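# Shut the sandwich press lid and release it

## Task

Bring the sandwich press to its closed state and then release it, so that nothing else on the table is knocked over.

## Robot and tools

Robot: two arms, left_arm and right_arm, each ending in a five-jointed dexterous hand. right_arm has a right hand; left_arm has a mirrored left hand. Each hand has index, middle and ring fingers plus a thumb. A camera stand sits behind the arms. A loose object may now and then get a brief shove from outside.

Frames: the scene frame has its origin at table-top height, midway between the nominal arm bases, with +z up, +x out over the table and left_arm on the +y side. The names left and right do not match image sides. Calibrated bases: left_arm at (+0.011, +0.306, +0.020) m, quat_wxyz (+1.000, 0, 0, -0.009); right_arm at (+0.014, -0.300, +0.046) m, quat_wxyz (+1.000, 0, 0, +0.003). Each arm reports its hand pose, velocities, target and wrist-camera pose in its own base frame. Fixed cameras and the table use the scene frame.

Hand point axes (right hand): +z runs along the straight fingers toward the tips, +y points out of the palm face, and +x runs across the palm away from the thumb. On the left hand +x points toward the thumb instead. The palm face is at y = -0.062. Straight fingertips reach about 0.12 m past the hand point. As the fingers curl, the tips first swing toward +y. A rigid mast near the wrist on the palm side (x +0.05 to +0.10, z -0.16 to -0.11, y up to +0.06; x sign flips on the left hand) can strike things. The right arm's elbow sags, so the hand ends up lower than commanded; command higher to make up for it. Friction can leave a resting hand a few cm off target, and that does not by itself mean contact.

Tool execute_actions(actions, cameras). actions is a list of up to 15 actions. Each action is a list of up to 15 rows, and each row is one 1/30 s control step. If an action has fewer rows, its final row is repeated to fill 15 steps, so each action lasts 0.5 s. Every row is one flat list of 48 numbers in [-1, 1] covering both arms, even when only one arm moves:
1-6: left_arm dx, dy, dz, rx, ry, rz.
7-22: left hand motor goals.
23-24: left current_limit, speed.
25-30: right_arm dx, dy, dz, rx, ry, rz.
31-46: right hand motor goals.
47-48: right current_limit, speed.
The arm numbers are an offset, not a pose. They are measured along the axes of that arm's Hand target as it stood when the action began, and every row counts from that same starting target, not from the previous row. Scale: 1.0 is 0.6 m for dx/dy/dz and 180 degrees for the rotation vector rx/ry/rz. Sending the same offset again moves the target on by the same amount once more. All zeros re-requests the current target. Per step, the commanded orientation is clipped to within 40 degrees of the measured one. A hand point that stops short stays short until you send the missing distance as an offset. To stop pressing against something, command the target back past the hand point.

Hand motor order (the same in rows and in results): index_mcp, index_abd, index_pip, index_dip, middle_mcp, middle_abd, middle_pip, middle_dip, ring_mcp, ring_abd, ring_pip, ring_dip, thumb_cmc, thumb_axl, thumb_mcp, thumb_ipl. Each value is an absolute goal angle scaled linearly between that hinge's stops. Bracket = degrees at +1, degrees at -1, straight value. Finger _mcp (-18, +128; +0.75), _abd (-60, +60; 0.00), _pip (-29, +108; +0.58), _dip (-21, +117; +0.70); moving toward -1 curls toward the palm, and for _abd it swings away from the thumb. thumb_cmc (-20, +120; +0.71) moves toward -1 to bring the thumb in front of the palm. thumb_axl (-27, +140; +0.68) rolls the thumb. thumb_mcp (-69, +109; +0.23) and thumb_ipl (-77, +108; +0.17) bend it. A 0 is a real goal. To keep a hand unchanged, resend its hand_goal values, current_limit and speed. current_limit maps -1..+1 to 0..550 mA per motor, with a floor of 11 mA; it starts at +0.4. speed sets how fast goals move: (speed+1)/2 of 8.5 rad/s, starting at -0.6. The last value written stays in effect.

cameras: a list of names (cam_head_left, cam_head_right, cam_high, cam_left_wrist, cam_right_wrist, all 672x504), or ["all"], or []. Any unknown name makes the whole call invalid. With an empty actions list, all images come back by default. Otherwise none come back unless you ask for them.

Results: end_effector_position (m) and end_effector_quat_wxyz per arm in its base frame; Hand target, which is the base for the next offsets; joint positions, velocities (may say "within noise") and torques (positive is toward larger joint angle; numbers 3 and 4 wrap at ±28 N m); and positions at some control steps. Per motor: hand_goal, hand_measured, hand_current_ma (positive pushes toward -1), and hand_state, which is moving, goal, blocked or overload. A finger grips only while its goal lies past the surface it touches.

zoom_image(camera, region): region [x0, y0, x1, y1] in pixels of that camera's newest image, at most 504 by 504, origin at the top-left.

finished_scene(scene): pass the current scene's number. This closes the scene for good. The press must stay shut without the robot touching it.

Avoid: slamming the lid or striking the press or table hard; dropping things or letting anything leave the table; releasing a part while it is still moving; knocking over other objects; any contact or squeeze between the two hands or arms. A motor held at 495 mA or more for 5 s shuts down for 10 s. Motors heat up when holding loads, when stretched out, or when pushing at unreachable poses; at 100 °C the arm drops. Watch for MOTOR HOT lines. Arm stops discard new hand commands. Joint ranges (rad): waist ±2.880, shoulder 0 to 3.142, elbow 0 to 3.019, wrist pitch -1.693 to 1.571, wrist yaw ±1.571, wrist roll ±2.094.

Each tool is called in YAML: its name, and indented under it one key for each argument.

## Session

execute_actions:
  actions: []

Scene clock: 0.00 s.
left_arm: end_effector_position=(+0.1033, +0.2515, +0.1437) hand_goal=(+0.754, +0.000, +0.576, +0.696, +0.754, +0.000, +0.576, +0.696, +0.754, +0.000, +0.576, +0.696, +0.714, +0.678, +0.226, +0.168) hand_measured=(+0.754, +0.000, +0.576, +0.696, +0.754, +0.000, +0.576, +0.696, +0.754, +0.000, +0.576, +0.696, +0.714, +0.678, +0.226, +0.168) hand_current_ma=(+0, +0, +0, +0, +0, +0, +0, +0, +0, +0, +0, +0, +0, +0, +0, +0) hand_state=(goal, goal, goal, goal, goal, goal, goal, goal, goal, goal, goal, goal, goal, goal, goal, goal) hand_current_limit=0.40 hand_speed=-0.60 end_effector_quat_wxyz=(+0.093, -0.368, +0.925, -0.011) | right_arm: end_effector_position=(+0.0209, -0.2524, +0.2479) hand_goal=(+0.754, +0.000, +0.576, +0.696, +0.754, +0.000, +0.576, +0.696, +0.754, +0.000, +0.576, +0.696, +0.714, +0.678, +0.226, +0.168) hand_measured=(+0.754, +0.000, +0.576, +0.696, +0.754, +0.000, +0.576, +0.696, +0.754, +0.000, +0.576, +0.696, +0.714, +0.678, +0.226, +0.168) hand_current_ma=(+0, +0, +0, +0, +0, +0, +0, +0, +0, +0, +0, +0, +0, +0, +0, +0) hand_state=(goal, goal, goal, goal, goal, goal, goal, goal, goal, goal, goal, goal, goal, goal, goal, goal) hand_current_limit=0.40 hand_speed=-0.60 end_effector_quat_wxyz=(+0.240, +0.909, -0.280, +0.192)
Joint positions: left_arm=[0.935 0.962 0.747 -1.209 0.118 -1.402] | right_arm=[-1.107 0.415 0.643 -1.177 0.052 1.046]
Joint velocities: within noise
Joint torques (N m): no reading
Motor temperatures (°C): left_arm=[23 25 29 22 23 23] | right_arm=[24 25 29 25 21 22]
Heat: left arm: hottest elbow 29 °C; right arm: hottest elbow 29 °C.
Hand target: left_arm +0.1080, +0.2579, +0.1529; +0.103, -0.367, +0.924, -0.005 | right_arm +0.0224, -0.2555, +0.2636; +0.251, +0.904, -0.279, +0.202

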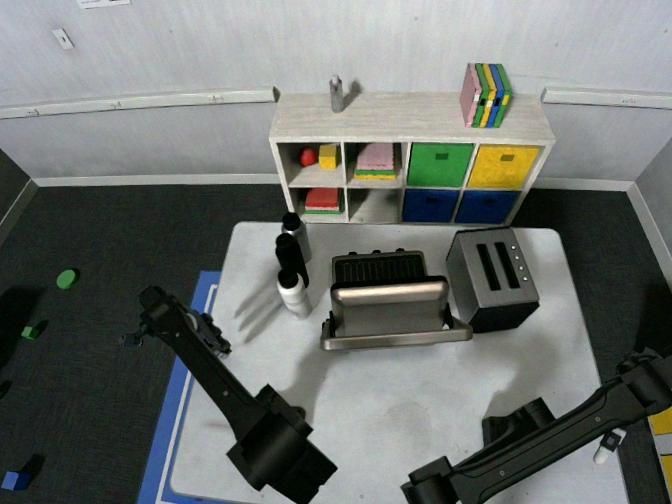

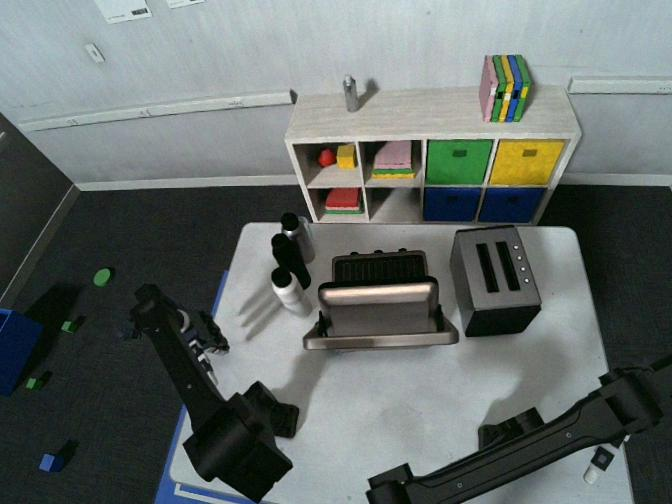

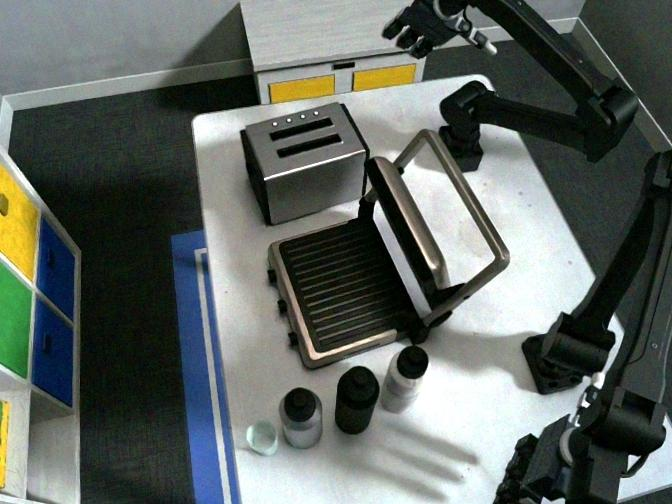

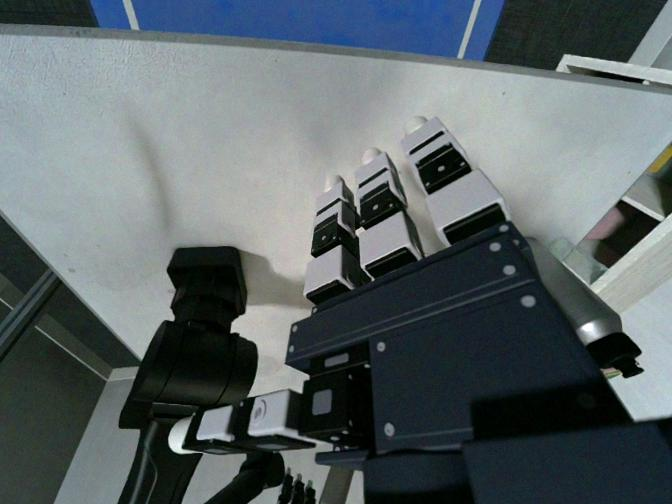

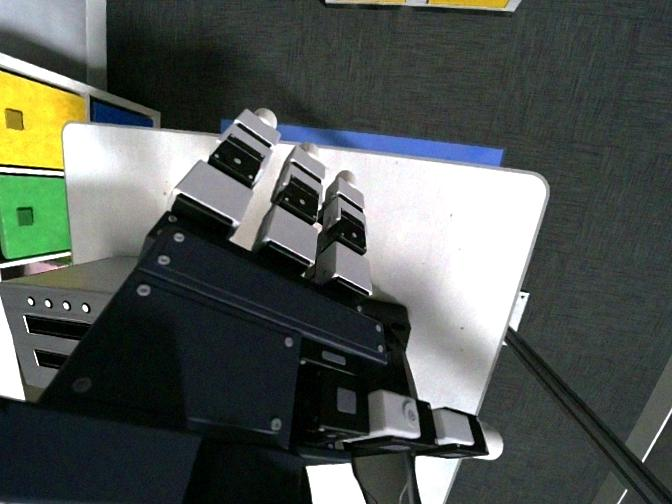

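execute_actions:
  actions:
    - [[-0.031,-0.126,-0.068,0.0135,0.0075,0.082,0.754,0,0.576,0.696,0.754,0,0.576,0.696,0.754,0,0.576,0.696,0.714,0.678,0.226,0.168,0.4,-0.6,0.165,-0.046,-0.022,0.0436,0.0342,0.0344,0.754,0,0.576,0.696,0.754,0,0.576,0.696,0.754,0,0.576,0.696,0.714,0.678,0.226,0.168,0.4,-0.6]]
    - [[-0.061,-0.117,-0.064,0.0135,0.0075,0.082,0.754,0,0.576,0.696,0.754,0,0.576,0.696,0.754,0,0.576,0.696,0.714,0.678,0.226,0.168,0.4,-0.6,0.162,-0.067,0.002,0.0436,0.0342,0.0344,0.754,0,0.576,0.696,0.754,0,0.576,0.696,0.754,0,0.576,0.696,0.714,0.678,0.226,0.168,0.4,-0.6]]
  cameras: ["cam_head_left","cam_high"]

Scene clock: 41.03 s.
left_arm: end_effector_position=(+0.2091, +0.1658, +0.2345) hand_goal=(+0.754, +0.000, +0.576, +0.696, +0.754, +0.000, +0.576, +0.696, +0.754, +0.000, +0.576, +0.696, +0.714, +0.678, +0.226, +0.168) hand_measured=(+0.752, +0.000, +0.576, +0.696, +0.752, +0.000, +0.576, +0.696, +0.752, +0.000, +0.576, +0.696, +0.714, +0.678, +0.222, +0.168) hand_current_ma=(-1, +0, +0, +0, -1, +0, +0, +0, -1, +0, +0, +0, +0, +0, -1, +0) hand_state=(goal, goal, goal, goal, goal, goal, goal, goal, goal, goal, goal, goal, goal, goal, goal, goal) hand_current_limit=0.40 hand_speed=-0.60 end_effector_quat_wxyz=(+0.082, -0.118, +0.989, -0.031) | right_arm: end_effector_position=(+0.1920, -0.2773, +0.3383) hand_goal=(+0.754, +0.000, +0.576, +0.696, +0.754, +0.000, +0.576, +0.696, +0.754, +0.000, +0.576, +0.696, +0.714, +0.678, +0.226, +0.168) hand_measured=(+0.754, +0.002, +0.576, +0.696, +0.754, +0.002, +0.576, +0.696, +0.754, +0.002, +0.576, +0.696, +0.714, +0.678, +0.224, +0.168) hand_current_ma=(-1, +4, +2, +0, -1, +4, +2, +0, -1, +5, +2, +0, +1, -3, -10, -1) hand_state=(goal, goal, goal, goal, goal, goal, goal, goal, goal, goal, goal, goal, goal, goal, goal, goal) hand_current_limit=0.40 hand_speed=-0.60 end_effector_quat_wxyz=(+0.124, +0.878, -0.320, +0.333)
Joint positions: left_arm=[0.411 0.927 0.966 -1.469 0.105 -1.405] | right_arm=[-0.711 0.799 1.033 -1.078 -0.004 1.56]
Joint torques (N m): left_arm=[-0.56 -3.72 13.11 -0.44 -0.07 -0.18] | right_arm=[-0.5 -1.44 14.91 2.39 0.26 0.01]
Motor temperatures (°C): left_arm=[23 25 40 22 23 23] | right_arm=[24 25 35 25 21 22]
Heat: left arm: hottest elbow 40 °C; right arm: hottest elbow 35 °C.
Hand target: left_arm +0.2210, +0.1673, +0.2528; +0.095, -0.115, +0.988, -0.026 | right_arm +0.2021, -0.2800, +0.3669; +0.131, +0.868, -0.316, +0.359
Off the commanded pose: left_arm 0.022 m, 2 deg | right_arm 0.031 m, 3 deg.
Step readings (end_effector_position of left_arm | right_arm):
0: (+0.1033, +0.2515, +0.1437) | (+0.0209, -0.2524, +0.2479)
1: (+0.1033, +0.2514, +0.1436) | (+0.0213, -0.2522, +0.2476)
2: (+0.1042, +0.2493, +0.1440) | (+0.0248, -0.2520, +0.2474)
4: (+0.1120, +0.2381, +0.1468) | (+0.0458, -0.2530, +0.2518)
8: (+0.1377, +0.2130, +0.1611) | (+0.0901, -0.2600, +0.2789)
15: (+0.1530, +0.2093, +0.1818) | (+0.1041, -0.2649, +0.2902)
16: (+0.1534, +0.2089, +0.1826) | (+0.1049, -0.2645, +0.2893)
17: (+0.1551, +0.2060, +0.1848) | (+0.1088, -0.2640, +0.2890)
19: (+0.1636, +0.1956, +0.1925) | (+0.1300, -0.2631, +0.2973)
23: (+0.1957, +0.1724, +0.2190) | (+0.1770, -0.2710, +0.3323)
30: (+0.2091, +0.1666, +0.2380) | (+0.1920, -0.2778, +0.3422)
Images, in order (width x height): cam_head_left 672x504, cam_high 672x504.

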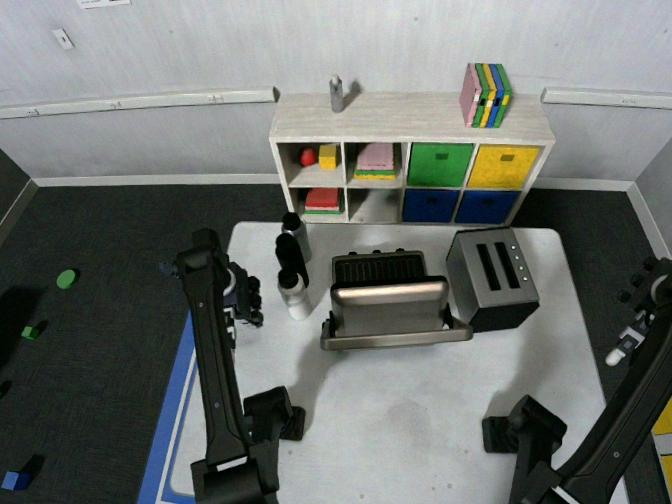

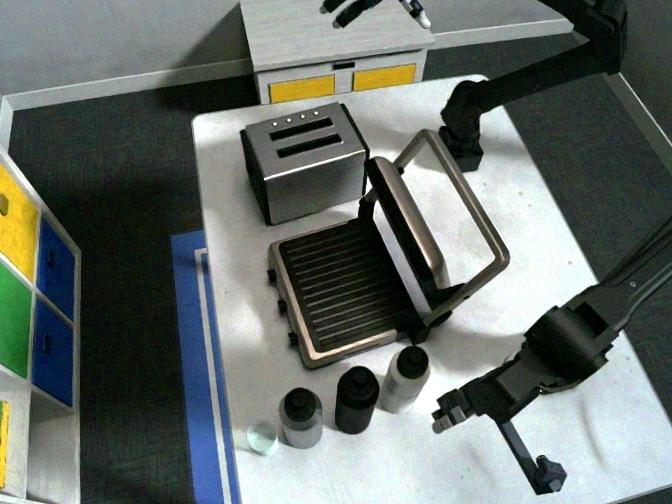

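execute_actions:
  actions:
    - [[0,0,0,0,0,0,0.754,0,0.576,0.696,0.754,0,0.576,0.696,0.754,0,0.576,0.696,0.714,0.678,0.226,0.168,0.4,-0.6,0.0885,-0.1645,0.0185,0.059,0,-0.059,0.754,0,0.576,0.696,0.754,0,0.576,0.696,0.754,0,0.576,0.696,0.714,0.678,0.226,0.168,0.4,-0.6]]
    - [[0,0,0,0,0,0,0.754,0,0.576,0.696,0.754,0,0.576,0.696,0.754,0,0.576,0.696,0.714,0.678,0.226,0.168,0.4,-0.6,0.08,-0.177,0.01,0.059,0,-0.059,0.754,0,0.576,0.696,0.754,0,0.576,0.696,0.754,0,0.576,0.696,0.714,0.678,0.226,0.168,0.4,-0.6]]
    - [[0,0,0,0,0,0,0.754,0,0.576,0.696,0.754,0,0.576,0.696,0.754,0,0.576,0.696,0.714,0.678,0.226,0.168,0.4,-0.6,0.079,-0.19,0.009,0.059,0,-0.059,0.754,0,0.576,0.696,0.754,0,0.576,0.696,0.754,0,0.576,0.696,0.714,0.678,0.226,0.168,0.4,-0.6]]
    - [[0,0,0,0,0,0,0.754,0,0.576,0.696,0.754,0,0.576,0.696,0.754,0,0.576,0.696,0.714,0.678,0.226,0.168,0.4,-0.6,0.02,-0.195,0.02,0.059,0,-0.059,0.754,0,0.576,0.696,0.754,0,0.576,0.696,0.754,0,0.576,0.696,0.714,0.678,0.226,0.168,0.4,-0.6]]
  cameras: ["cam_head_left","cam_high"]

Scene clock: 51.13 s.
left_arm: end_effector_position=(+0.2091, +0.1658, +0.2345) hand_goal=(+0.754, +0.000, +0.576, +0.696, +0.754, +0.000, +0.576, +0.696, +0.754, +0.000, +0.576, +0.696, +0.714, +0.678, +0.226, +0.168) hand_measured=(+0.752, +0.000, +0.576, +0.696, +0.752, +0.000, +0.576, +0.696, +0.752, +0.000, +0.576, +0.696, +0.714, +0.678, +0.222, +0.168) hand_current_ma=(-1, +0, +0, +0, -1, +0, +0, +0, -1, +0, +0, +0, +0, +0, -1, +0) hand_state=(goal, goal, goal, goal, goal, goal, goal, goal, goal, goal, goal, goal, goal, goal, goal, goal) hand_current_limit=0.40 hand_speed=-0.60 end_effector_quat_wxyz=(+0.082, -0.118, +0.989, -0.031) | right_arm: end_effector_position=(+0.4381, +0.0666, +0.4295) hand_goal=(+0.754, +0.000, +0.576, +0.696, +0.754, +0.000, +0.576, +0.696, +0.754, +0.000, +0.576, +0.696, +0.714, +0.678, +0.226, +0.168) hand_measured=(+0.754, +0.002, +0.576, +0.696, +0.754, +0.002, +0.576, +0.696, +0.754, +0.002, +0.576, +0.696, +0.714, +0.678, +0.224, +0.168) hand_current_ma=(+0, +4, +2, +0, +0, +4, +2, +0, +1, +5, +1, +0, -2, -3, -10, -1) hand_state=(goal, goal, goal, goal, goal, goal, goal, goal, goal, goal, goal, goal, goal, goal, goal, goal) hand_current_limit=0.40 hand_speed=-0.60 end_effector_quat_wxyz=(-0.062, +0.918, +0.165, +0.355)
Joint positions: left_arm=[0.411 0.927 0.966 -1.469 0.105 -1.405] | right_arm=[0.344 1.136 1.47 -1.169 -0.004 1.56]
Joint torques (N m): left_arm=[-0.56 -3.72 13.12 -0.49 -0.08 -0.19] | right_arm=[-1.32 -6.59 14.84 1.7 0.17 0.03]
Heat: left arm: hottest elbow 43 °C; right arm: hottest elbow 37 °C.
Hand target: left_arm +0.2211, +0.1673, +0.2528; +0.095, -0.115, +0.988, -0.026 | right_arm +0.4432, +0.0702, +0.4559; -0.067, +0.910, +0.161, +0.377
Off the commanded pose: left_arm 0.022 m, 2 deg | right_arm 0.027 m, 3 deg.
Step readings (end_effector_position of left_arm | right_arm):
0: (+0.2091, +0.1658, +0.2345) | (+0.1919, -0.2773, +0.3382)
1: (+0.2091, +0.1658, +0.2345) | (+0.1926, -0.2770, +0.3385)
2: (+0.2091, +0.1658, +0.2345) | (+0.1959, -0.2755, +0.3400)
4: (+0.2091, +0.1658, +0.2345) | (+0.2183, -0.2640, +0.3469)
8: (+0.2091, +0.1658, +0.2345) | (+0.2711, -0.2350, +0.3658)
15: (+0.2091, +0.1658, +0.2345) | (+0.2911, -0.2332, +0.3704)
16: (+0.2091, +0.1658, +0.2345) | (+0.2923, -0.2331, +0.3696)
17: (+0.2091, +0.1658, +0.2345) | (+0.2946, -0.2309, +0.3699)
19: (+0.2091, +0.1658, +0.2345) | (+0.3115, -0.2131, +0.3747)
23: (+0.2091, +0.1658, +0.2345) | (+0.3537, -0.1651, +0.3934)
30: (+0.2091, +0.1658, +0.2345) | (+0.3724, -0.1553, +0.4046)
31: (+0.2091, +0.1658, +0.2345) | (+0.3734, -0.1549, +0.4037)
32: (+0.2091, +0.1658, +0.2345) | (+0.3746, -0.1522, +0.4035)
34: (+0.2091, +0.1658, +0.2345) | (+0.3859, -0.1299, +0.4072)
38: (+0.2091, +0.1658, +0.2345) | (+0.4146, -0.0671, +0.4226)
45: (+0.2091, +0.1658, +0.2345) | (+0.4303, -0.0499, +0.4341)
46: (+0.2091, +0.1658, +0.2345) | (+0.4309, -0.0495, +0.4334)
47: (+0.2091, +0.1658, +0.2345) | (+0.4315, -0.0465, +0.4328)
49: (+0.2091, +0.1658, +0.2345) | (+0.4331, -0.0235, +0.4319)
53: (+0.2091, +0.1658, +0.2345) | (+0.4322, +0.0445, +0.4304)
60: (+0.2091, +0.1658, +0.2345) | (+0.4365, +0.0664, +0.4314)
Images, in order (width x height): cam_head_left 672x504, cam_high 672x504.

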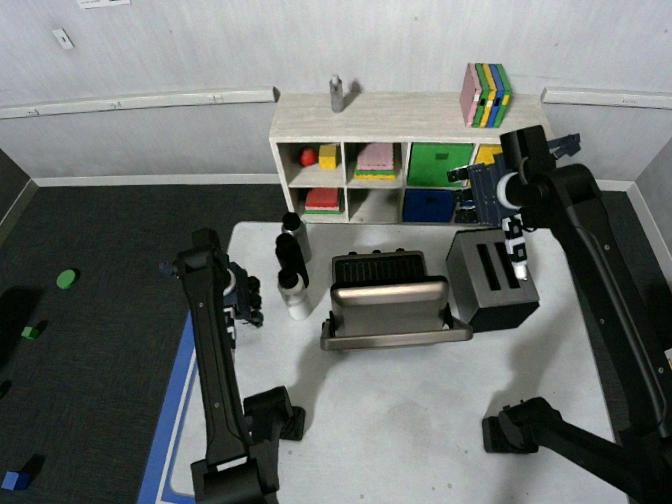

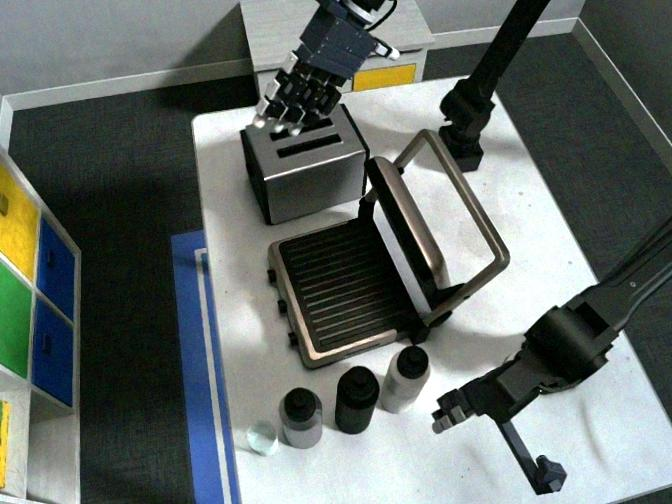

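execute_actions:
  actions:
    - [[0,0,0,0,0,0,0.754,0,0.576,0.696,0.754,0,0.576,0.696,0.754,0,0.576,0.696,0.714,0.678,0.226,0.168,0.4,-0.6,-0.004,-0.195,-0.004,0.059,0,-0.059,0.754,0,0.576,0.696,0.754,0,0.576,0.696,0.754,0,0.576,0.696,0.714,0.678,0.226,0.168,0.4,-0.6]]
    - [[0,0,0,0,0,0,0.754,0,0.576,0.696,0.754,0,0.576,0.696,0.754,0,0.576,0.696,0.714,0.678,0.226,0.168,0.4,-0.6,-0.004,-0.195,-0.004,0.059,0,-0.059,0.754,0,0.576,0.696,0.754,0,0.576,0.696,0.754,0,0.576,0.696,0.714,0.678,0.226,0.168,0.4,-0.6]]
    - [[0,0,0,0,0,0,0.754,0,0.576,0.696,0.754,0,0.576,0.696,0.754,0,0.576,0.696,0.714,0.678,0.226,0.168,0.4,-0.6,-0.014,-0.12,0.01,0.0424,-0.041,-0.0553,0.754,0,0.576,0.696,0.754,0,0.576,0.696,0.754,0,0.576,0.696,0.714,0.678,0.226,0.168,0.4,-0.6]]
    - [[0,0,0,0,0,0,0.754,0,0.576,0.696,0.754,0,0.576,0.696,0.754,0,0.576,0.696,0.714,0.678,0.226,0.168,0.4,-0.6,0.008,-0.121,0.028,0.0424,-0.041,-0.0553,0.754,0,0.576,0.696,0.754,0,0.576,0.696,0.754,0,0.576,0.696,0.714,0.678,0.226,0.168,0.4,-0.6]]
  cameras: ["cam_head_left","cam_high"]

Scene clock: 69.37 s.
left_arm: end_effector_position=(+0.2091, +0.1658, +0.2345) hand_goal=(+0.754, +0.000, +0.576, +0.696, +0.754, +0.000, +0.576, +0.696, +0.754, +0.000, +0.576, +0.696, +0.714, +0.678, +0.226, +0.168) hand_measured=(+0.752, +0.000, +0.576, +0.696, +0.752, +0.000, +0.576, +0.696, +0.752, +0.000, +0.576, +0.696, +0.714, +0.678, +0.222, +0.168) hand_current_ma=(-1, +0, +0, +0, -1, +0, +0, +0, -1, +0, +0, +0, +0, +0, -1, +0) hand_state=(goal, goal, goal, goal, goal, goal, goal, goal, goal, goal, goal, goal, goal, goal, goal, goal) hand_current_limit=0.40 hand_speed=-0.60 end_effector_quat_wxyz=(+0.082, -0.118, +0.989, -0.031) | right_arm: end_effector_position=(+0.2151, +0.3574, +0.4114) hand_goal=(+0.754, +0.000, +0.576, +0.696, +0.754, +0.000, +0.576, +0.696, +0.754, +0.000, +0.576, +0.696, +0.714, +0.678, +0.226, +0.168) hand_measured=(+0.752, +0.002, +0.576, +0.696, +0.752, +0.002, +0.576, +0.696, +0.754, +0.002, +0.576, +0.696, +0.714, +0.678, +0.224, +0.168) hand_current_ma=(-4, +4, +2, +0, -4, +4, +1, +0, -3, +5, +1, +0, -2, -3, -11, -1) hand_state=(goal, goal, goal, goal, goal, goal, goal, goal, goal, goal, goal, goal, goal, goal, goal, goal) hand_current_limit=0.40 hand_speed=-0.60 end_effector_quat_wxyz=(-0.148, +0.775, +0.585, +0.188)
Joint positions: left_arm=[0.411 0.927 0.966 -1.469 0.105 -1.405] | right_arm=[1.219 1.208 1.565 -1.447 -0.045 1.508]
Joint torques (N m): left_arm=[-0.56 -3.78 13.12 -0.47 -0.07 -0.19] | right_arm=[-1.67 -7.47 13.98 0.98 0.12 -0.15]
Motor temperatures (°C): left_arm=[23 25 47 22 23 23] | right_arm=[24 25 40 25 21 22]
Heat: left arm: hottest elbow 47 °C; right arm: hottest elbow 40 °C.
Hand target: left_arm +0.2211, +0.1673, +0.2528; +0.095, -0.115, +0.988, -0.026 | right_arm +0.2158, +0.3636, +0.4344; -0.158, +0.766, +0.589, +0.205
Off the commanded pose: left_arm 0.022 m, 2 deg | right_arm 0.024 m, 3 deg.
Step readings (end_effector_position of left_arm | right_arm):
0: (+0.2091, +0.1658, +0.2345) | (+0.4381, +0.0666, +0.4295)
1: (+0.2091, +0.1658, +0.2345) | (+0.4381, +0.0671, +0.4295)
2: (+0.2091, +0.1658, +0.2345) | (+0.4374, +0.0701, +0.4298)
4: (+0.2091, +0.1658, +0.2345) | (+0.4322, +0.0921, +0.4303)
8: (+0.2091, +0.1658, +0.2345) | (+0.4100, +0.1554, +0.4337)
15: (+0.2091, +0.1658, +0.2345) | (+0.3999, +0.1749, +0.4369)
16: (+0.2091, +0.1658, +0.2345) | (+0.3997, +0.1754, +0.4369)
17: (+0.2091, +0.1658, +0.2345) | (+0.3983, +0.1777, +0.4372)
19: (+0.2091, +0.1658, +0.2345) | (+0.3867, +0.1979, +0.4376)
23: (+0.2091, +0.1658, +0.2345) | (+0.3474, +0.2537, +0.4415)
30: (+0.2091, +0.1658, +0.2345) | (+0.3321, +0.2691, +0.4446)
31: (+0.2091, +0.1658, +0.2345) | (+0.3317, +0.2692, +0.4444)
32: (+0.2091, +0.1658, +0.2345) | (+0.3296, +0.2693, +0.4431)
34: (+0.2091, +0.1658, +0.2345) | (+0.3151, +0.2752, +0.4371)
38: (+0.2091, +0.1658, +0.2345) | (+0.2806, +0.3003, +0.4250)
45: (+0.2091, +0.1658, +0.2345) | (+0.2729, +0.3114, +0.4187)
46: (+0.2091, +0.1658, +0.2345) | (+0.2726, +0.3116, +0.4189)
47: (+0.2091, +0.1658, +0.2345) | (+0.2702, +0.3123, +0.4190)
49: (+0.2091, +0.1658, +0.2345) | (+0.2574, +0.3194, +0.4192)
53: (+0.2091, +0.1658, +0.2345) | (+0.2229, +0.3453, +0.4164)
60: (+0.2091, +0.1658, +0.2345) | (+0.2150, +0.3571, +0.4090)
Images, in order (width x height): cam_head_left 672x504, cam_high 672x504.

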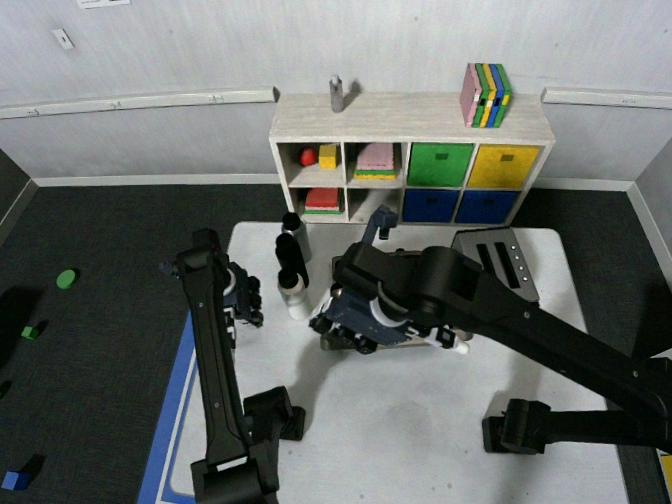

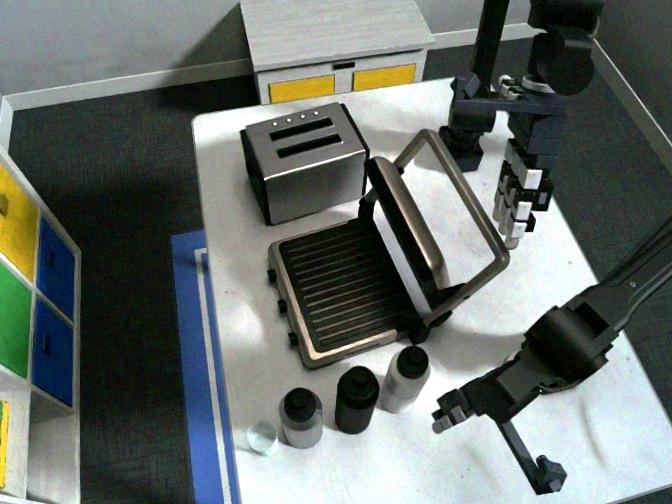

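execute_actions:
  actions:
    - [[0,0,0,0,0,0,0.754,0,0.576,0.696,0.754,0,0.576,0.696,0.754,0,0.576,0.696,0.714,0.678,0.226,0.168,0.4,-0.6,-0.034,-0.0785,0,0.0239,-0.0411,-0.0578,0.754,0,0.576,0.696,0.754,0,0.576,0.696,0.754,0,0.576,0.696,0.714,0.678,0.226,0.168,0.4,-0.6]]
    - [[0,0,0,0,0,0,0.754,0,0.576,0.696,0.754,0,0.576,0.696,0.754,0,0.576,0.696,0.714,0.678,0.226,0.168,0.4,-0.6,-0.031,-0.003,0.058,0.0239,-0.0411,-0.0578,0.754,0,0.576,0.696,0.754,0,0.576,0.696,0.754,0,0.576,0.696,0.714,0.678,0.226,0.168,0.4,-0.6]]
    - [[0,0,0,0,0,0,0.754,0,0.576,0.696,0.754,0,0.576,0.696,0.754,0,0.576,0.696,0.714,0.678,0.226,0.168,0.4,-0.6,-0.061,0,0.07,0,-0.0417,0,0.754,0,0.576,0.696,0.754,0,0.576,0.696,0.754,0,0.576,0.696,0.714,0.678,0.226,0.168,0.4,-0.6]]
    - [[0,0,0,0,0,0,0.754,0,0.576,0.696,0.754,0,0.576,0.696,0.754,0,0.576,0.696,0.714,0.678,0.226,0.168,0.4,-0.6,-0.052,0,0.077,0,-0.0417,0,0.754,0,0.576,0.696,0.754,0,0.576,0.696,0.754,0,0.576,0.696,0.714,0.678,0.226,0.168,0.4,-0.6]]
  cameras: ["cam_head_left","cam_high","cam_right_wrist"]

Scene clock: 87.90 s.
left_arm: end_effector_position=(+0.2091, +0.1658, +0.2345) hand_goal=(+0.754, +0.000, +0.576, +0.696, +0.754, +0.000, +0.576, +0.696, +0.754, +0.000, +0.576, +0.696, +0.714, +0.678, +0.226, +0.168) hand_measured=(+0.752, +0.000, +0.576, +0.696, +0.752, +0.000, +0.576, +0.696, +0.752, +0.000, +0.576, +0.696, +0.714, +0.678, +0.222, +0.168) hand_current_ma=(-1, +0, +0, +0, -1, +0, +0, +0, -1, +0, +0, +0, +0, +0, -1, +0) hand_state=(goal, goal, goal, goal, goal, goal, goal, goal, goal, goal, goal, goal, goal, goal, goal, goal) hand_current_limit=0.40 hand_speed=-0.60 end_effector_quat_wxyz=(+0.082, -0.118, +0.989, -0.031) | right_arm: end_effector_position=(+0.1653, +0.3046, +0.2827) hand_goal=(+0.754, +0.000, +0.576, +0.696, +0.754, +0.000, +0.576, +0.696, +0.754, +0.000, +0.576, +0.696, +0.714, +0.678, +0.226, +0.168) hand_measured=(+0.752, +0.002, +0.576, +0.696, +0.752, +0.002, +0.576, +0.696, +0.752, +0.002, +0.576, +0.696, +0.714, +0.678, +0.222, +0.168) hand_current_ma=(-5, +4, +2, +0, -5, +4, +1, +0, -5, +5, +1, +0, -2, -3, -15, -1) hand_state=(goal, goal, goal, goal, goal, goal, goal, goal, goal, goal, goal, goal, goal, goal, goal, goal) hand_current_limit=0.40 hand_speed=-0.60 end_effector_quat_wxyz=(+0.002, +0.659, +0.752, -0.007)
Joint positions: left_arm=[0.411 0.927 0.966 -1.469 0.105 -1.405] | right_arm=[1.328 1.199 1.258 -1.644 -0.003 1.196]
Joint torques (N m): left_arm=[-0.62 -3.72 13.12 -0.47 -0.07 -0.19] | right_arm=[-2.96 -6.18 9.17 0.7 0.3 -0.14]
Heat: left arm: hottest elbow 50 °C; right arm: hottest elbow 42 °C.
Hand target: left_arm +0.2211, +0.1673, +0.2528; +0.095, -0.115, +0.988, -0.026 | right_arm +0.1707, +0.3059, +0.2850; +0.000, +0.659, +0.752, +0.000
Off the commanded pose: left_arm 0.022 m, 2 deg | right_arm 0.006 m, 1 deg.
Step readings (end_effector_position of left_arm | right_arm):
0: (+0.2091, +0.1658, +0.2345) | (+0.2151, +0.3574, +0.4114)
1: (+0.2091, +0.1658, +0.2345) | (+0.2149, +0.3572, +0.4112)
2: (+0.2091, +0.1658, +0.2345) | (+0.2136, +0.3562, +0.4106)
4: (+0.2091, +0.1658, +0.2345) | (+0.2042, +0.3531, +0.4076)
8: (+0.2091, +0.1658, +0.2345) | (+0.1778, +0.3549, +0.4031)
15: (+0.2091, +0.1658, +0.2345) | (+0.1685, +0.3547, +0.4017)
16: (+0.2091, +0.1658, +0.2345) | (+0.1685, +0.3546, +0.4016)
17: (+0.2091, +0.1658, +0.2345) | (+0.1679, +0.3549, +0.4014)
19: (+0.2091, +0.1658, +0.2345) | (+0.1653, +0.3550, +0.3991)
23: (+0.2091, +0.1658, +0.2345) | (+0.1624, +0.3532, +0.3888)
30: (+0.2091, +0.1658, +0.2345) | (+0.1617, +0.3542, +0.3843)
31: (+0.2091, +0.1658, +0.2345) | (+0.1617, +0.3544, +0.3840)
32: (+0.2091, +0.1658, +0.2345) | (+0.1621, +0.3536, +0.3817)
34: (+0.2091, +0.1658, +0.2345) | (+0.1631, +0.3470, +0.3700)
38: (+0.2091, +0.1658, +0.2345) | (+0.1627, +0.3340, +0.3397)
45: (+0.2091, +0.1658, +0.2345) | (+0.1631, +0.3313, +0.3313)
46: (+0.2091, +0.1658, +0.2345) | (+0.1632, +0.3311, +0.3309)
47: (+0.2091, +0.1658, +0.2345) | (+0.1643, +0.3297, +0.3293)
49: (+0.2091, +0.1658, +0.2345) | (+0.1658, +0.3219, +0.3186)
53: (+0.2091, +0.1658, +0.2345) | (+0.1649, +0.3071, +0.2901)
60: (+0.2091, +0.1658, +0.2345) | (+0.1651, +0.3042, +0.2826)
Images, in order (width x height): cam_head_left 672x504, cam_high 672x504, cam_right_wrist 672x504.

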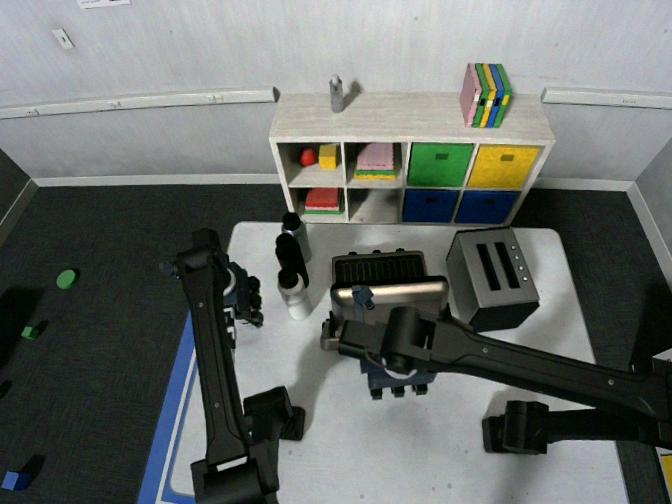

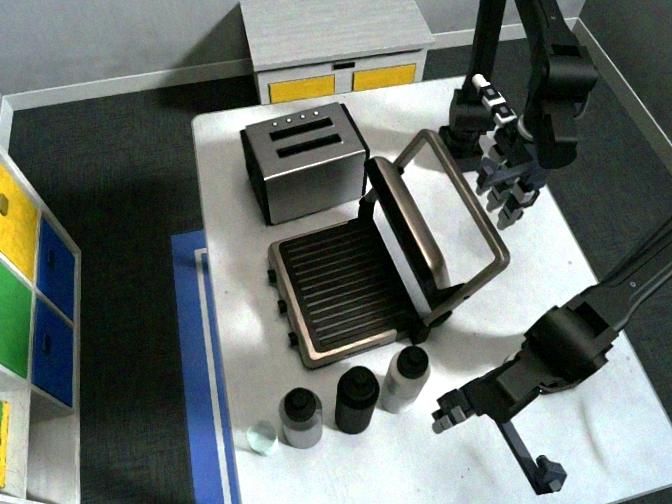

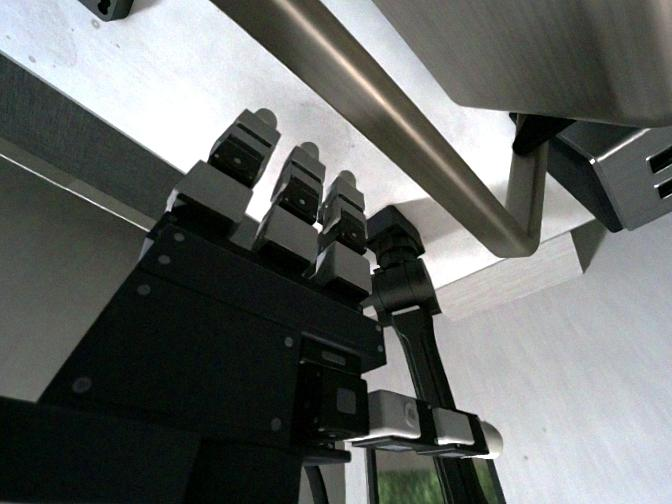

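execute_actions:
  actions:
    - [[0,0,0,0,0,0,0.754,0,0.576,0.696,0.754,0,0.576,0.696,0.754,0,0.576,0.696,0.714,0.678,0.226,0.168,0.4,-0.6,0,0.04,0.01,0,0,0,0.754,0,0.576,0.696,0.754,0,0.576,0.696,0.754,0,0.576,0.696,0.714,0.678,0.226,0.168,0.4,-0.6]]
    - [[0,0,0,0,0,0,0.754,0,0.576,0.696,0.754,0,0.576,0.696,0.754,0,0.576,0.696,0.714,0.678,0.226,0.168,0.4,-0.6,0,0.035,0,0,0,0,0.754,0,0.576,0.696,0.754,0,0.576,0.696,0.754,0,0.576,0.696,0.714,0.678,0.226,0.168,0.4,-0.6]]
  cameras: ["cam_right_wrist"]

Scene clock: 98.77 s.
left_arm: end_effector_position=(+0.2091, +0.1658, +0.2345) hand_goal=(+0.754, +0.000, +0.576, +0.696, +0.754, +0.000, +0.576, +0.696, +0.754, +0.000, +0.576, +0.696, +0.714, +0.678, +0.226, +0.168) hand_measured=(+0.752, +0.000, +0.576, +0.696, +0.752, +0.000, +0.576, +0.696, +0.752, +0.000, +0.576, +0.696, +0.714, +0.678, +0.222, +0.168) hand_current_ma=(-1, +0, +0, +0, -1, +0, +0, +0, -1, +0, +0, +0, +0, +0, -1, +0) hand_state=(goal, goal, goal, goal, goal, goal, goal, goal, goal, goal, goal, goal, goal, goal, goal, goal) hand_current_limit=0.40 hand_speed=-0.60 end_effector_quat_wxyz=(+0.082, -0.118, +0.989, -0.031) | right_arm: end_effector_position=(+0.2079, +0.3039, +0.2695) hand_goal=(+0.754, +0.000, +0.576, +0.696, +0.754, +0.000, +0.576, +0.696, +0.754, +0.000, +0.576, +0.696, +0.714, +0.678, +0.226, +0.168) hand_measured=(+0.752, +0.002, +0.576, +0.696, +0.752, +0.002, +0.576, +0.696, +0.752, +0.002, +0.576, +0.696, +0.714, +0.678, +0.222, +0.168) hand_current_ma=(-5, +4, +2, +0, -5, +4, +1, +0, -4, +5, +1, +0, -2, -3, -15, -1) hand_state=(goal, goal, goal, goal, goal, goal, goal, goal, goal, goal, goal, goal, goal, goal, goal, goal) hand_current_limit=0.40 hand_speed=-0.60 end_effector_quat_wxyz=(+0.006, +0.659, +0.752, -0.014)
Joint positions: left_arm=[0.411 0.927 0.966 -1.469 0.105 -1.405] | right_arm=[1.207 1.241 1.258 -1.619 0.001 1.076]
Joint torques (N m): left_arm=[-0.56 -3.72 13.12 -0.47 -0.07 -0.19] | right_arm=[-2.61 -7.18 11.25 0.57 0.17 -0.14]
Heat: left arm: hottest elbow 51 °C; right arm: hottest elbow 39 °C.
Hand target: left_arm +0.2211, +0.1673, +0.2528; +0.095, -0.115, +0.988, -0.026 | right_arm +0.2153, +0.3118, +0.2790; +0.000, +0.659, +0.752, +0.000
Off the commanded pose: left_arm 0.022 m, 2 deg | right_arm 0.014 m, 2 deg.
Step readings (end_effector_position of left_arm | right_arm):
0: (+0.2091, +0.1658, +0.2345) | (+0.1653, +0.3046, +0.2827)
1: (+0.2091, +0.1658, +0.2345) | (+0.1654, +0.3047, +0.2827)
2: (+0.2091, +0.1658, +0.2345) | (+0.1668, +0.3047, +0.2827)
4: (+0.2091, +0.1658, +0.2345) | (+0.1716, +0.3049, +0.2827)
8: (+0.2091, +0.1658, +0.2345) | (+0.1847, +0.3028, +0.2812)
15: (+0.2091, +0.1658, +0.2345) | (+0.1891, +0.3049, +0.2782)
16: (+0.2091, +0.1658, +0.2345) | (+0.1892, +0.3049, +0.2782)
17: (+0.2091, +0.1658, +0.2345) | (+0.1902, +0.3048, +0.2781)
19: (+0.2091, +0.1658, +0.2345) | (+0.1936, +0.3046, +0.2770)
23: (+0.2091, +0.1658, +0.2345) | (+0.2041, +0.3026, +0.2727)
30: (+0.2091, +0.1658, +0.2345) | (+0.2079, +0.3035, +0.2695)
Images, in order (width x height): cam_right_wrist 672x504.

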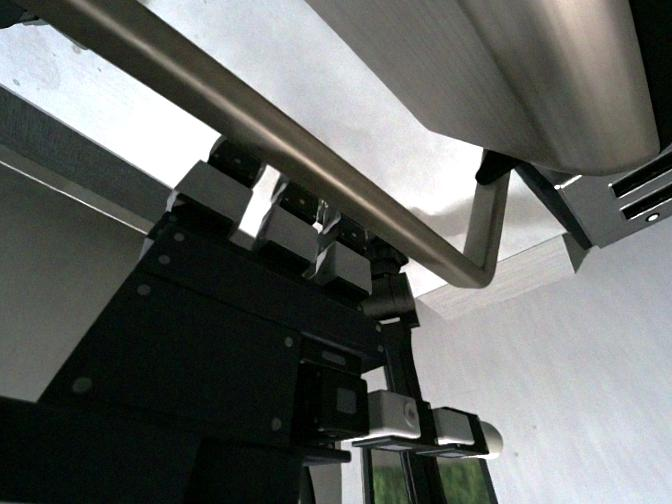

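execute_actions:
  actions:
    - [[0,0,0,0,0,0,0.754,0,0.576,0.696,0.754,0,0.576,0.696,0.754,0,0.576,0.696,0.714,0.678,0.226,0.168,0.4,-0.6,0,0,-0.032,0,0,0,0.754,0,0.576,0.696,0.754,0,0.576,0.696,0.754,0,0.576,0.696,0.714,0.678,0.226,0.168,0.4,-0.6]]
    - [[0,0,0,0,0,0,0.754,0,0.576,0.696,0.754,0,0.576,0.696,0.754,0,0.576,0.696,0.714,0.678,0.226,0.168,0.4,-0.6,0,0.022,0,0,0,0,0.754,0,-0.1,0.2,0.754,0,-0.1,0.2,0.754,0,-0.1,0.2,0.714,0.678,0.226,0.168,0,-0.7]]
    - [[0,0,0,0,0,0,0.754,0,0.576,0.696,0.754,0,0.576,0.696,0.754,0,0.576,0.696,0.714,0.678,0.226,0.168,0.4,-0.6,0,0,0,0,0,0,0.754,0,-0.371,-0.535,0.754,0,-0.371,-0.535,0.754,0,-0.371,-0.535,0.714,0.678,0.226,0.168,0,-0.7]]
  cameras: ["cam_right_wrist"]

Scene clock: 109.50 s.
left_arm: end_effector_position=(+0.2091, +0.1658, +0.2345) hand_goal=(+0.754, +0.000, +0.576, +0.696, +0.754, +0.000, +0.576, +0.696, +0.754, +0.000, +0.576, +0.696, +0.714, +0.678, +0.226, +0.168) hand_measured=(+0.752, +0.000, +0.576, +0.696, +0.752, +0.000, +0.576, +0.696, +0.752, +0.000, +0.576, +0.696, +0.714, +0.678, +0.222, +0.168) hand_current_ma=(-1, +0, +0, +0, -1, +0, +0, +0, -1, +0, +0, +0, +0, +0, -1, +0) hand_state=(goal, goal, goal, goal, goal, goal, goal, goal, goal, goal, goal, goal, goal, goal, goal, goal) hand_current_limit=0.40 hand_speed=-0.60 end_effector_quat_wxyz=(+0.082, -0.118, +0.989, -0.031) | right_arm: end_effector_position=(+0.2205, +0.3053, +0.2743) hand_goal=(+0.754, +0.000, -0.370, -0.534, +0.754, +0.000, -0.370, -0.534, +0.754, +0.000, -0.370, -0.534, +0.714, +0.678, +0.226, +0.168) hand_measured=(+0.788, -0.008, -0.336, -0.504, +0.752, +0.002, -0.360, -0.516, +0.752, +0.002, -0.362, -0.530, +0.714, +0.678, +0.222, +0.168) hand_current_ma=(+152, -25, +140, +130, -11, +4, +39, +71, -4, +5, +29, +12, -2, -3, -15, -1) hand_state=(blocked, goal, blocked, blocked, goal, goal, goal, goal, goal, goal, goal, goal, goal, goal, goal, goal) hand_current_limit=0.00 hand_speed=-0.70 end_effector_quat_wxyz=(+0.007, +0.661, +0.750, -0.027)
Joint positions: left_arm=[0.411 0.927 0.966 -1.469 0.105 -1.405] | right_arm=[1.172 1.274 1.302 -1.655 -0.005 1.045]
Joint torques (N m): left_arm=[-0.56 -3.72 13.12 -0.47 -0.08 -0.19] | right_arm=[-1.49 -8.53 13.39 -0.14 0.43 -0.11]
Motor temperatures (°C): left_arm=[23 25 52 22 23 23] | right_arm=[24 25 39 25 21 22]
Heat: left arm: hottest elbow 52 °C; right arm: hottest elbow 39 °C.
Hand target: left_arm +0.2211, +0.1673, +0.2528; +0.095, -0.115, +0.988, -0.026 | right_arm +0.2283, +0.3135, +0.2981; +0.000, +0.659, +0.752, +0.000
Off the commanded pose: left_arm 0.022 m, 2 deg | right_arm 0.026 m, 3 deg.
Step readings (end_effector_position of left_arm | right_arm):
0: (+0.2091, +0.1658, +0.2345) | (+0.2079, +0.3040, +0.2695)
1: (+0.2091, +0.1658, +0.2345) | (+0.2079, +0.3040, +0.2695)
2: (+0.2091, +0.1658, +0.2345) | (+0.2079, +0.3039, +0.2695)
4: (+0.2091, +0.1658, +0.2345) | (+0.2075, +0.3028, +0.2705)
8: (+0.2091, +0.1658, +0.2345) | (+0.2074, +0.3026, +0.2769)
15: (+0.2091, +0.1658, +0.2345) | (+0.2077, +0.3034, +0.2812)
16: (+0.2091, +0.1658, +0.2345) | (+0.2077, +0.3033, +0.2812)
17: (+0.2091, +0.1658, +0.2345) | (+0.2083, +0.3032, +0.2812)
19: (+0.2091, +0.1658, +0.2345) | (+0.2104, +0.3036, +0.2816)
23: (+0.2091, +0.1658, +0.2345) | (+0.2170, +0.3038, +0.2817)
30: (+0.2091, +0.1658, +0.2345) | (+0.2193, +0.3041, +0.2806)
31: (+0.2091, +0.1658, +0.2345) | (+0.2193, +0.3042, +0.2806)
32: (+0.2091, +0.1658, +0.2345) | (+0.2193, +0.3042, +0.2806)
34: (+0.2091, +0.1658, +0.2345) | (+0.2193, +0.3042, +0.2806)
38: (+0.2091, +0.1658, +0.2345) | (+0.2188, +0.3048, +0.2796)
45: (+0.2091, +0.1658, +0.2345) | (+0.2183, +0.3056, +0.2762)
Images, in order (width x height): cam_right_wrist 672x504.

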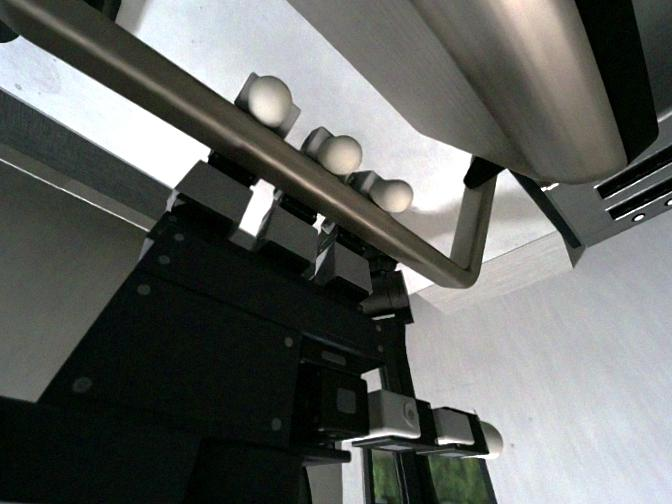

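execute_actions:
  actions:
    - [[0,0,0,0,0,0,0.754,0,0.576,0.696,0.754,0,0.576,0.696,0.754,0,0.576,0.696,0.714,0.678,0.226,0.168,0.4,-0.6,0,0,-0.006,0,-0.005,0.028,0.754,0,-0.371,-0.535,0.754,0,-0.371,-0.535,0.754,0,-0.371,-0.535,0.714,0.678,0.226,0.168,0,-0.7]]
    - [[0,0,0,0,0,0,0.754,0,0.576,0.696,0.754,0,0.576,0.696,0.754,0,0.576,0.696,0.714,0.678,0.226,0.168,0.4,-0.6,0,0.032,-0.014,0,0,0,0.754,0,-0.371,-0.535,0.754,0,-0.371,-0.535,0.754,0,-0.371,-0.535,0.714,0.678,0.226,0.168,0,-0.7]]
    - [[0,0,0,0,0,0,0.754,0,0.576,0.696,0.754,0,0.576,0.696,0.754,0,0.576,0.696,0.714,0.678,0.226,0.168,0.4,-0.6,0,0.032,-0.012,0,0,0,0.754,0,-0.371,-0.535,0.754,0,-0.371,-0.535,0.754,0,-0.371,-0.535,0.714,0.678,0.226,0.168,0,-0.7]]
  cameras: ["cam_right_wrist","cam_high"]

Scene clock: 117.13 s.
left_arm: end_effector_position=(+0.2091, +0.1658, +0.2345) hand_goal=(+0.754, +0.000, +0.576, +0.696, +0.754, +0.000, +0.576, +0.696, +0.754, +0.000, +0.576, +0.696, +0.714, +0.678, +0.226, +0.168) hand_measured=(+0.752, +0.000, +0.576, +0.696, +0.752, +0.000, +0.576, +0.696, +0.752, +0.000, +0.576, +0.696, +0.714, +0.678, +0.222, +0.168) hand_current_ma=(-1, +0, +0, +0, -1, +0, +0, +0, -1, +0, +0, +0, +0, +0, -1, +0) hand_state=(goal, goal, goal, goal, goal, goal, goal, goal, goal, goal, goal, goal, goal, goal, goal, goal) hand_current_limit=0.40 hand_speed=-0.60 end_effector_quat_wxyz=(+0.082, -0.118, +0.989, -0.031) | right_arm: end_effector_position=(+0.2489, +0.3079, +0.2869) hand_goal=(+0.754, +0.000, -0.370, -0.534, +0.754, +0.000, -0.370, -0.534, +0.754, +0.000, -0.370, -0.534, +0.714, +0.678, +0.226, +0.168) hand_measured=(+0.768, -0.004, -0.328, -0.504, +0.760, +0.002, -0.362, -0.530, +0.780, +0.000, -0.362, -0.532, +0.714, +0.678, +0.222, +0.168) hand_current_ma=(+58, -13, +180, +128, +27, +4, +34, +13, +111, -2, +27, +10, -2, -3, -15, -1) hand_state=(goal, goal, blocked, blocked, goal, goal, goal, goal, blocked, goal, goal, goal, goal, goal, goal, goal) hand_current_limit=0.00 hand_speed=-0.70 end_effector_quat_wxyz=(+0.008, +0.676, +0.736, -0.030)
Joint positions: left_arm=[0.411 0.927 0.966 -1.469 0.105 -1.405] | right_arm=[1.106 1.325 1.381 -1.688 -0.002 1.02]
Joint torques (N m): left_arm=[-0.56 -3.72 13.12 -0.47 -0.07 -0.19] | right_arm=[-3.9 -7.94 15.62 0.16 0.94 0.27]
Heat: left arm: hottest elbow 52 °C; right arm: hottest elbow 40 °C.
Hand target: left_arm +0.2211, +0.1673, +0.2528; +0.095, -0.115, +0.988, -0.026 | right_arm +0.2666, +0.3155, +0.3174; +0.006, +0.691, +0.722, -0.005
Off the commanded pose: left_arm 0.022 m, 2 deg | right_arm 0.036 m, 4 deg.
joint sent to its limit (right arm) — joint 4 (wrist pitch), lower limit. The joint targets still meet the commanded pose.
Step readings (end_effector_position of left_arm | right_arm):
0: (+0.2091, +0.1658, +0.2345) | (+0.2205, +0.3053, +0.2743)
1: (+0.2091, +0.1658, +0.2345) | (+0.2205, +0.3053, +0.2743)
2: (+0.2091, +0.1658, +0.2345) | (+0.2205, +0.3051, +0.2742)
4: (+0.2091, +0.1658, +0.2345) | (+0.2207, +0.3047, +0.2742)
8: (+0.2091, +0.1658, +0.2345) | (+0.2213, +0.3045, +0.2732)
15: (+0.2091, +0.1658, +0.2345) | (+0.2214, +0.3040, +0.2728)
16: (+0.2091, +0.1658, +0.2345) | (+0.2214, +0.3040, +0.2729)
17: (+0.2091, +0.1658, +0.2345) | (+0.2215, +0.3039, +0.2731)
19: (+0.2091, +0.1658, +0.2345) | (+0.2223, +0.3049, +0.2730)
23: (+0.2091, +0.1658, +0.2345) | (+0.2264, +0.3056, +0.2747)
30: (+0.2091, +0.1658, +0.2345) | (+0.2296, +0.3060, +0.2767)
31: (+0.2091, +0.1658, +0.2345) | (+0.2298, +0.3060, +0.2767)
32: (+0.2091, +0.1658, +0.2345) | (+0.2304, +0.3061, +0.2770)
34: (+0.2091, +0.1658, +0.2345) | (+0.2336, +0.3064, +0.2789)
38: (+0.2091, +0.1658, +0.2345) | (+0.2444, +0.3071, +0.2848)
45: (+0.2091, +0.1658, +0.2345) | (+0.2489, +0.3079, +0.2869)
Images, in order (width x height): cam_high 672x504, cam_right_wrist 672x504.

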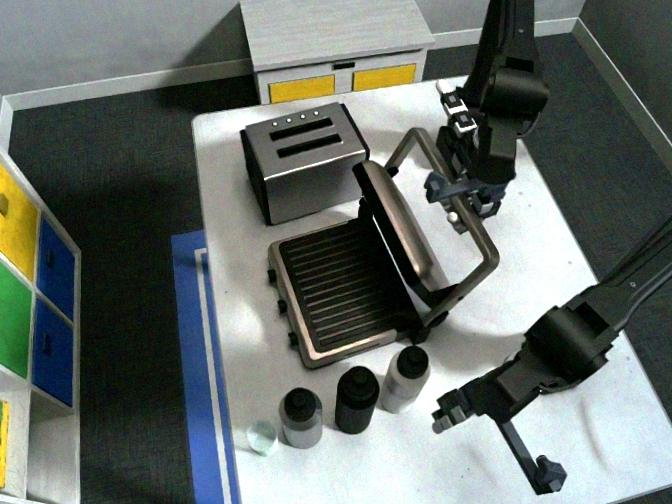

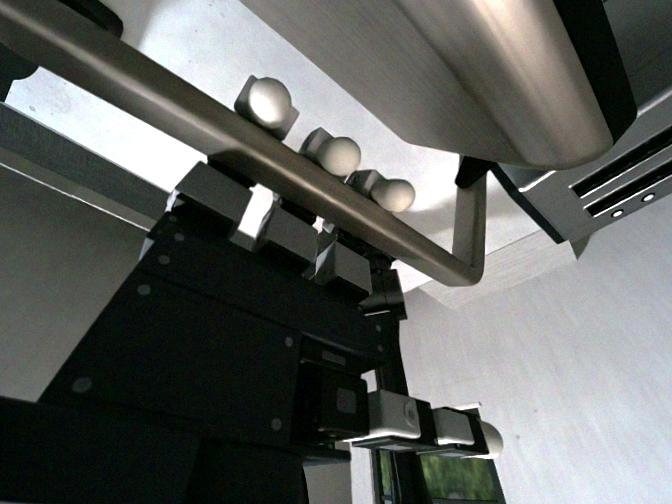

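execute_actions:
  actions:
    - [[0,0,0,0,0,0,0.754,0,0.576,0.696,0.754,0,0.576,0.696,0.754,0,0.576,0.696,0.714,0.678,0.226,0.168,0.4,-0.6,0,0.034,-0.008,0,0,0,0.754,0,-0.371,-0.535,0.754,0,-0.371,-0.535,0.754,0,-0.371,-0.535,0.714,0.678,0.226,0.168,0,-0.7]]
    - [[0,0,0,0,0,0,0.754,0,0.576,0.696,0.754,0,0.576,0.696,0.754,0,0.576,0.696,0.714,0.678,0.226,0.168,0.4,-0.6,0,0.034,-0.007,0,0,0,0.754,0,-0.371,-0.535,0.754,0,-0.371,-0.535,0.754,0,-0.371,-0.535,0.714,0.678,0.226,0.168,0,-0.7]]
    - [[0,0,0,0,0,0,0.754,0,0.576,0.696,0.754,0,0.576,0.696,0.754,0,0.576,0.696,0.714,0.678,0.226,0.168,0.4,-0.6,0,0.035,-0.002,0,0,0,0.754,0,-0.371,-0.535,0.754,0,-0.371,-0.535,0.754,0,-0.371,-0.535,0.714,0.678,0.226,0.168,0,-0.7]]
    - [[0,0,0,0,0,0,0.754,0,0.576,0.696,0.754,0,0.576,0.696,0.754,0,0.576,0.696,0.714,0.678,0.226,0.168,0.4,-0.6,0,0.035,-0.002,0,0,0,0.754,0,-0.371,-0.535,0.754,0,-0.371,-0.535,0.754,0,-0.371,-0.535,0.714,0.678,0.226,0.168,0,-0.7]]
  cameras: ["cam_right_wrist","cam_high"]

Scene clock: 128.17 s.
left_arm: end_effector_position=(+0.2091, +0.1658, +0.2345) hand_goal=(+0.754, +0.000, +0.576, +0.696, +0.754, +0.000, +0.576, +0.696, +0.754, +0.000, +0.576, +0.696, +0.714, +0.678, +0.226, +0.168) hand_measured=(+0.752, +0.000, +0.576, +0.696, +0.752, +0.000, +0.576, +0.696, +0.752, +0.000, +0.576, +0.696, +0.714, +0.678, +0.222, +0.168) hand_current_ma=(-1, +0, +0, +0, -1, +0, +0, +0, -1, +0, +0, +0, +0, +0, -1, +0) hand_state=(goal, goal, goal, goal, goal, goal, goal, goal, goal, goal, goal, goal, goal, goal, goal, goal) hand_current_limit=0.40 hand_speed=-0.60 end_effector_quat_wxyz=(+0.082, -0.118, +0.989, -0.031) | right_arm: end_effector_position=(+0.3360, +0.3162, +0.3049) hand_goal=(+0.754, +0.000, -0.370, -0.534, +0.754, +0.000, -0.370, -0.534, +0.754, +0.000, -0.370, -0.534, +0.714, +0.678, +0.226, +0.168) hand_measured=(+0.756, -0.004, -0.332, -0.512, +0.758, +0.002, -0.364, -0.532, +0.774, +0.000, -0.362, -0.532, +0.714, +0.678, +0.222, +0.168) hand_current_ma=(+7, -10, +160, +91, +13, +4, +25, +10, +83, -2, +27, +10, -2, -3, -15, -1) hand_state=(goal, goal, blocked, blocked, goal, goal, goal, goal, goal, goal, goal, goal, goal, goal, goal, goal) hand_current_limit=0.00 hand_speed=-0.70 end_effector_quat_wxyz=(+0.007, +0.684, +0.730, -0.009)
Joint positions: left_arm=[0.411 0.927 0.966 -1.469 0.105 -1.405] | right_arm=[0.934 1.443 1.541 -1.688 0.012 0.869]
Joint torques (N m): left_arm=[-0.56 -3.72 13.12 -0.47 -0.08 -0.19] | right_arm=[-2.26 -10.46 13.82 0.14 0.55 0.04]
Heat: left arm: hottest elbow 53 °C; right arm: hottest elbow 41 °C.
Hand target: left_arm +0.2211, +0.1673, +0.2528; +0.095, -0.115, +0.988, -0.026 | right_arm +0.3494, +0.3193, +0.3290; +0.006, +0.691, +0.722, -0.005
Off the commanded pose: left_arm 0.022 m, 2 deg | right_arm 0.028 m, 1 deg.
joint sent to its limit (right arm) — joint 4 (wrist pitch), lower limit. The joint targets are off in orientation, not in position.
Step readings (end_effector_position of left_arm | right_arm):
0: (+0.2091, +0.1658, +0.2345) | (+0.2489, +0.3079, +0.2869)
1: (+0.2091, +0.1658, +0.2345) | (+0.2492, +0.3079, +0.2871)
2: (+0.2091, +0.1658, +0.2345) | (+0.2499, +0.3081, +0.2874)
4: (+0.2091, +0.1658, +0.2345) | (+0.2537, +0.3086, +0.2888)
8: (+0.2091, +0.1658, +0.2345) | (+0.2657, +0.3094, +0.2935)
15: (+0.2091, +0.1658, +0.2345) | (+0.2716, +0.3098, +0.2950)
16: (+0.2091, +0.1658, +0.2345) | (+0.2716, +0.3099, +0.2952)
17: (+0.2091, +0.1658, +0.2345) | (+0.2723, +0.3100, +0.2953)
19: (+0.2091, +0.1658, +0.2345) | (+0.2759, +0.3105, +0.2964)
23: (+0.2091, +0.1658, +0.2345) | (+0.2878, +0.3112, +0.2996)
30: (+0.2091, +0.1658, +0.2345) | (+0.2926, +0.3117, +0.3005)
31: (+0.2091, +0.1658, +0.2345) | (+0.2927, +0.3118, +0.3005)
32: (+0.2091, +0.1658, +0.2345) | (+0.2935, +0.3120, +0.3007)
34: (+0.2091, +0.1658, +0.2345) | (+0.2973, +0.3125, +0.3014)
38: (+0.2091, +0.1658, +0.2345) | (+0.3096, +0.3133, +0.3031)
45: (+0.2091, +0.1658, +0.2345) | (+0.3141, +0.3139, +0.3039)
46: (+0.2091, +0.1658, +0.2345) | (+0.3143, +0.3139, +0.3039)
47: (+0.2091, +0.1658, +0.2345) | (+0.3150, +0.3141, +0.3042)
49: (+0.2091, +0.1658, +0.2345) | (+0.3188, +0.3146, +0.3047)
53: (+0.2091, +0.1658, +0.2345) | (+0.3310, +0.3155, +0.3051)
60: (+0.2091, +0.1658, +0.2345) | (+0.3360, +0.3162, +0.3049)
Images, in order (width x height): cam_high 672x504, cam_right_wrist 672x504.

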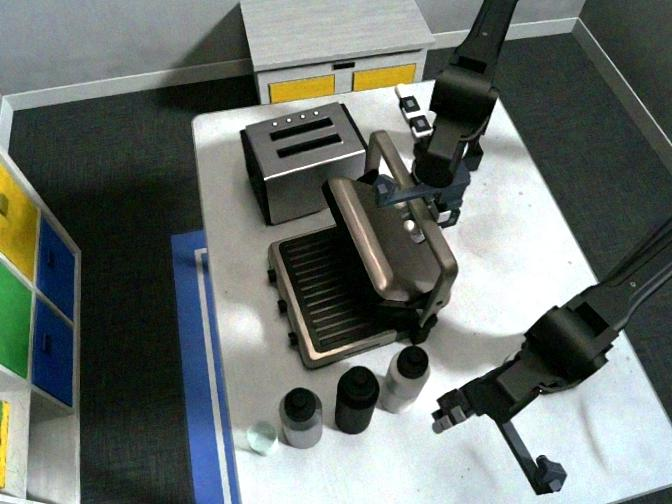

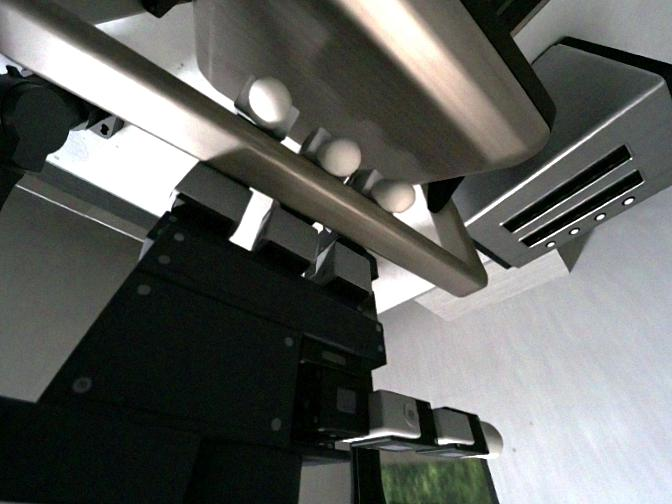

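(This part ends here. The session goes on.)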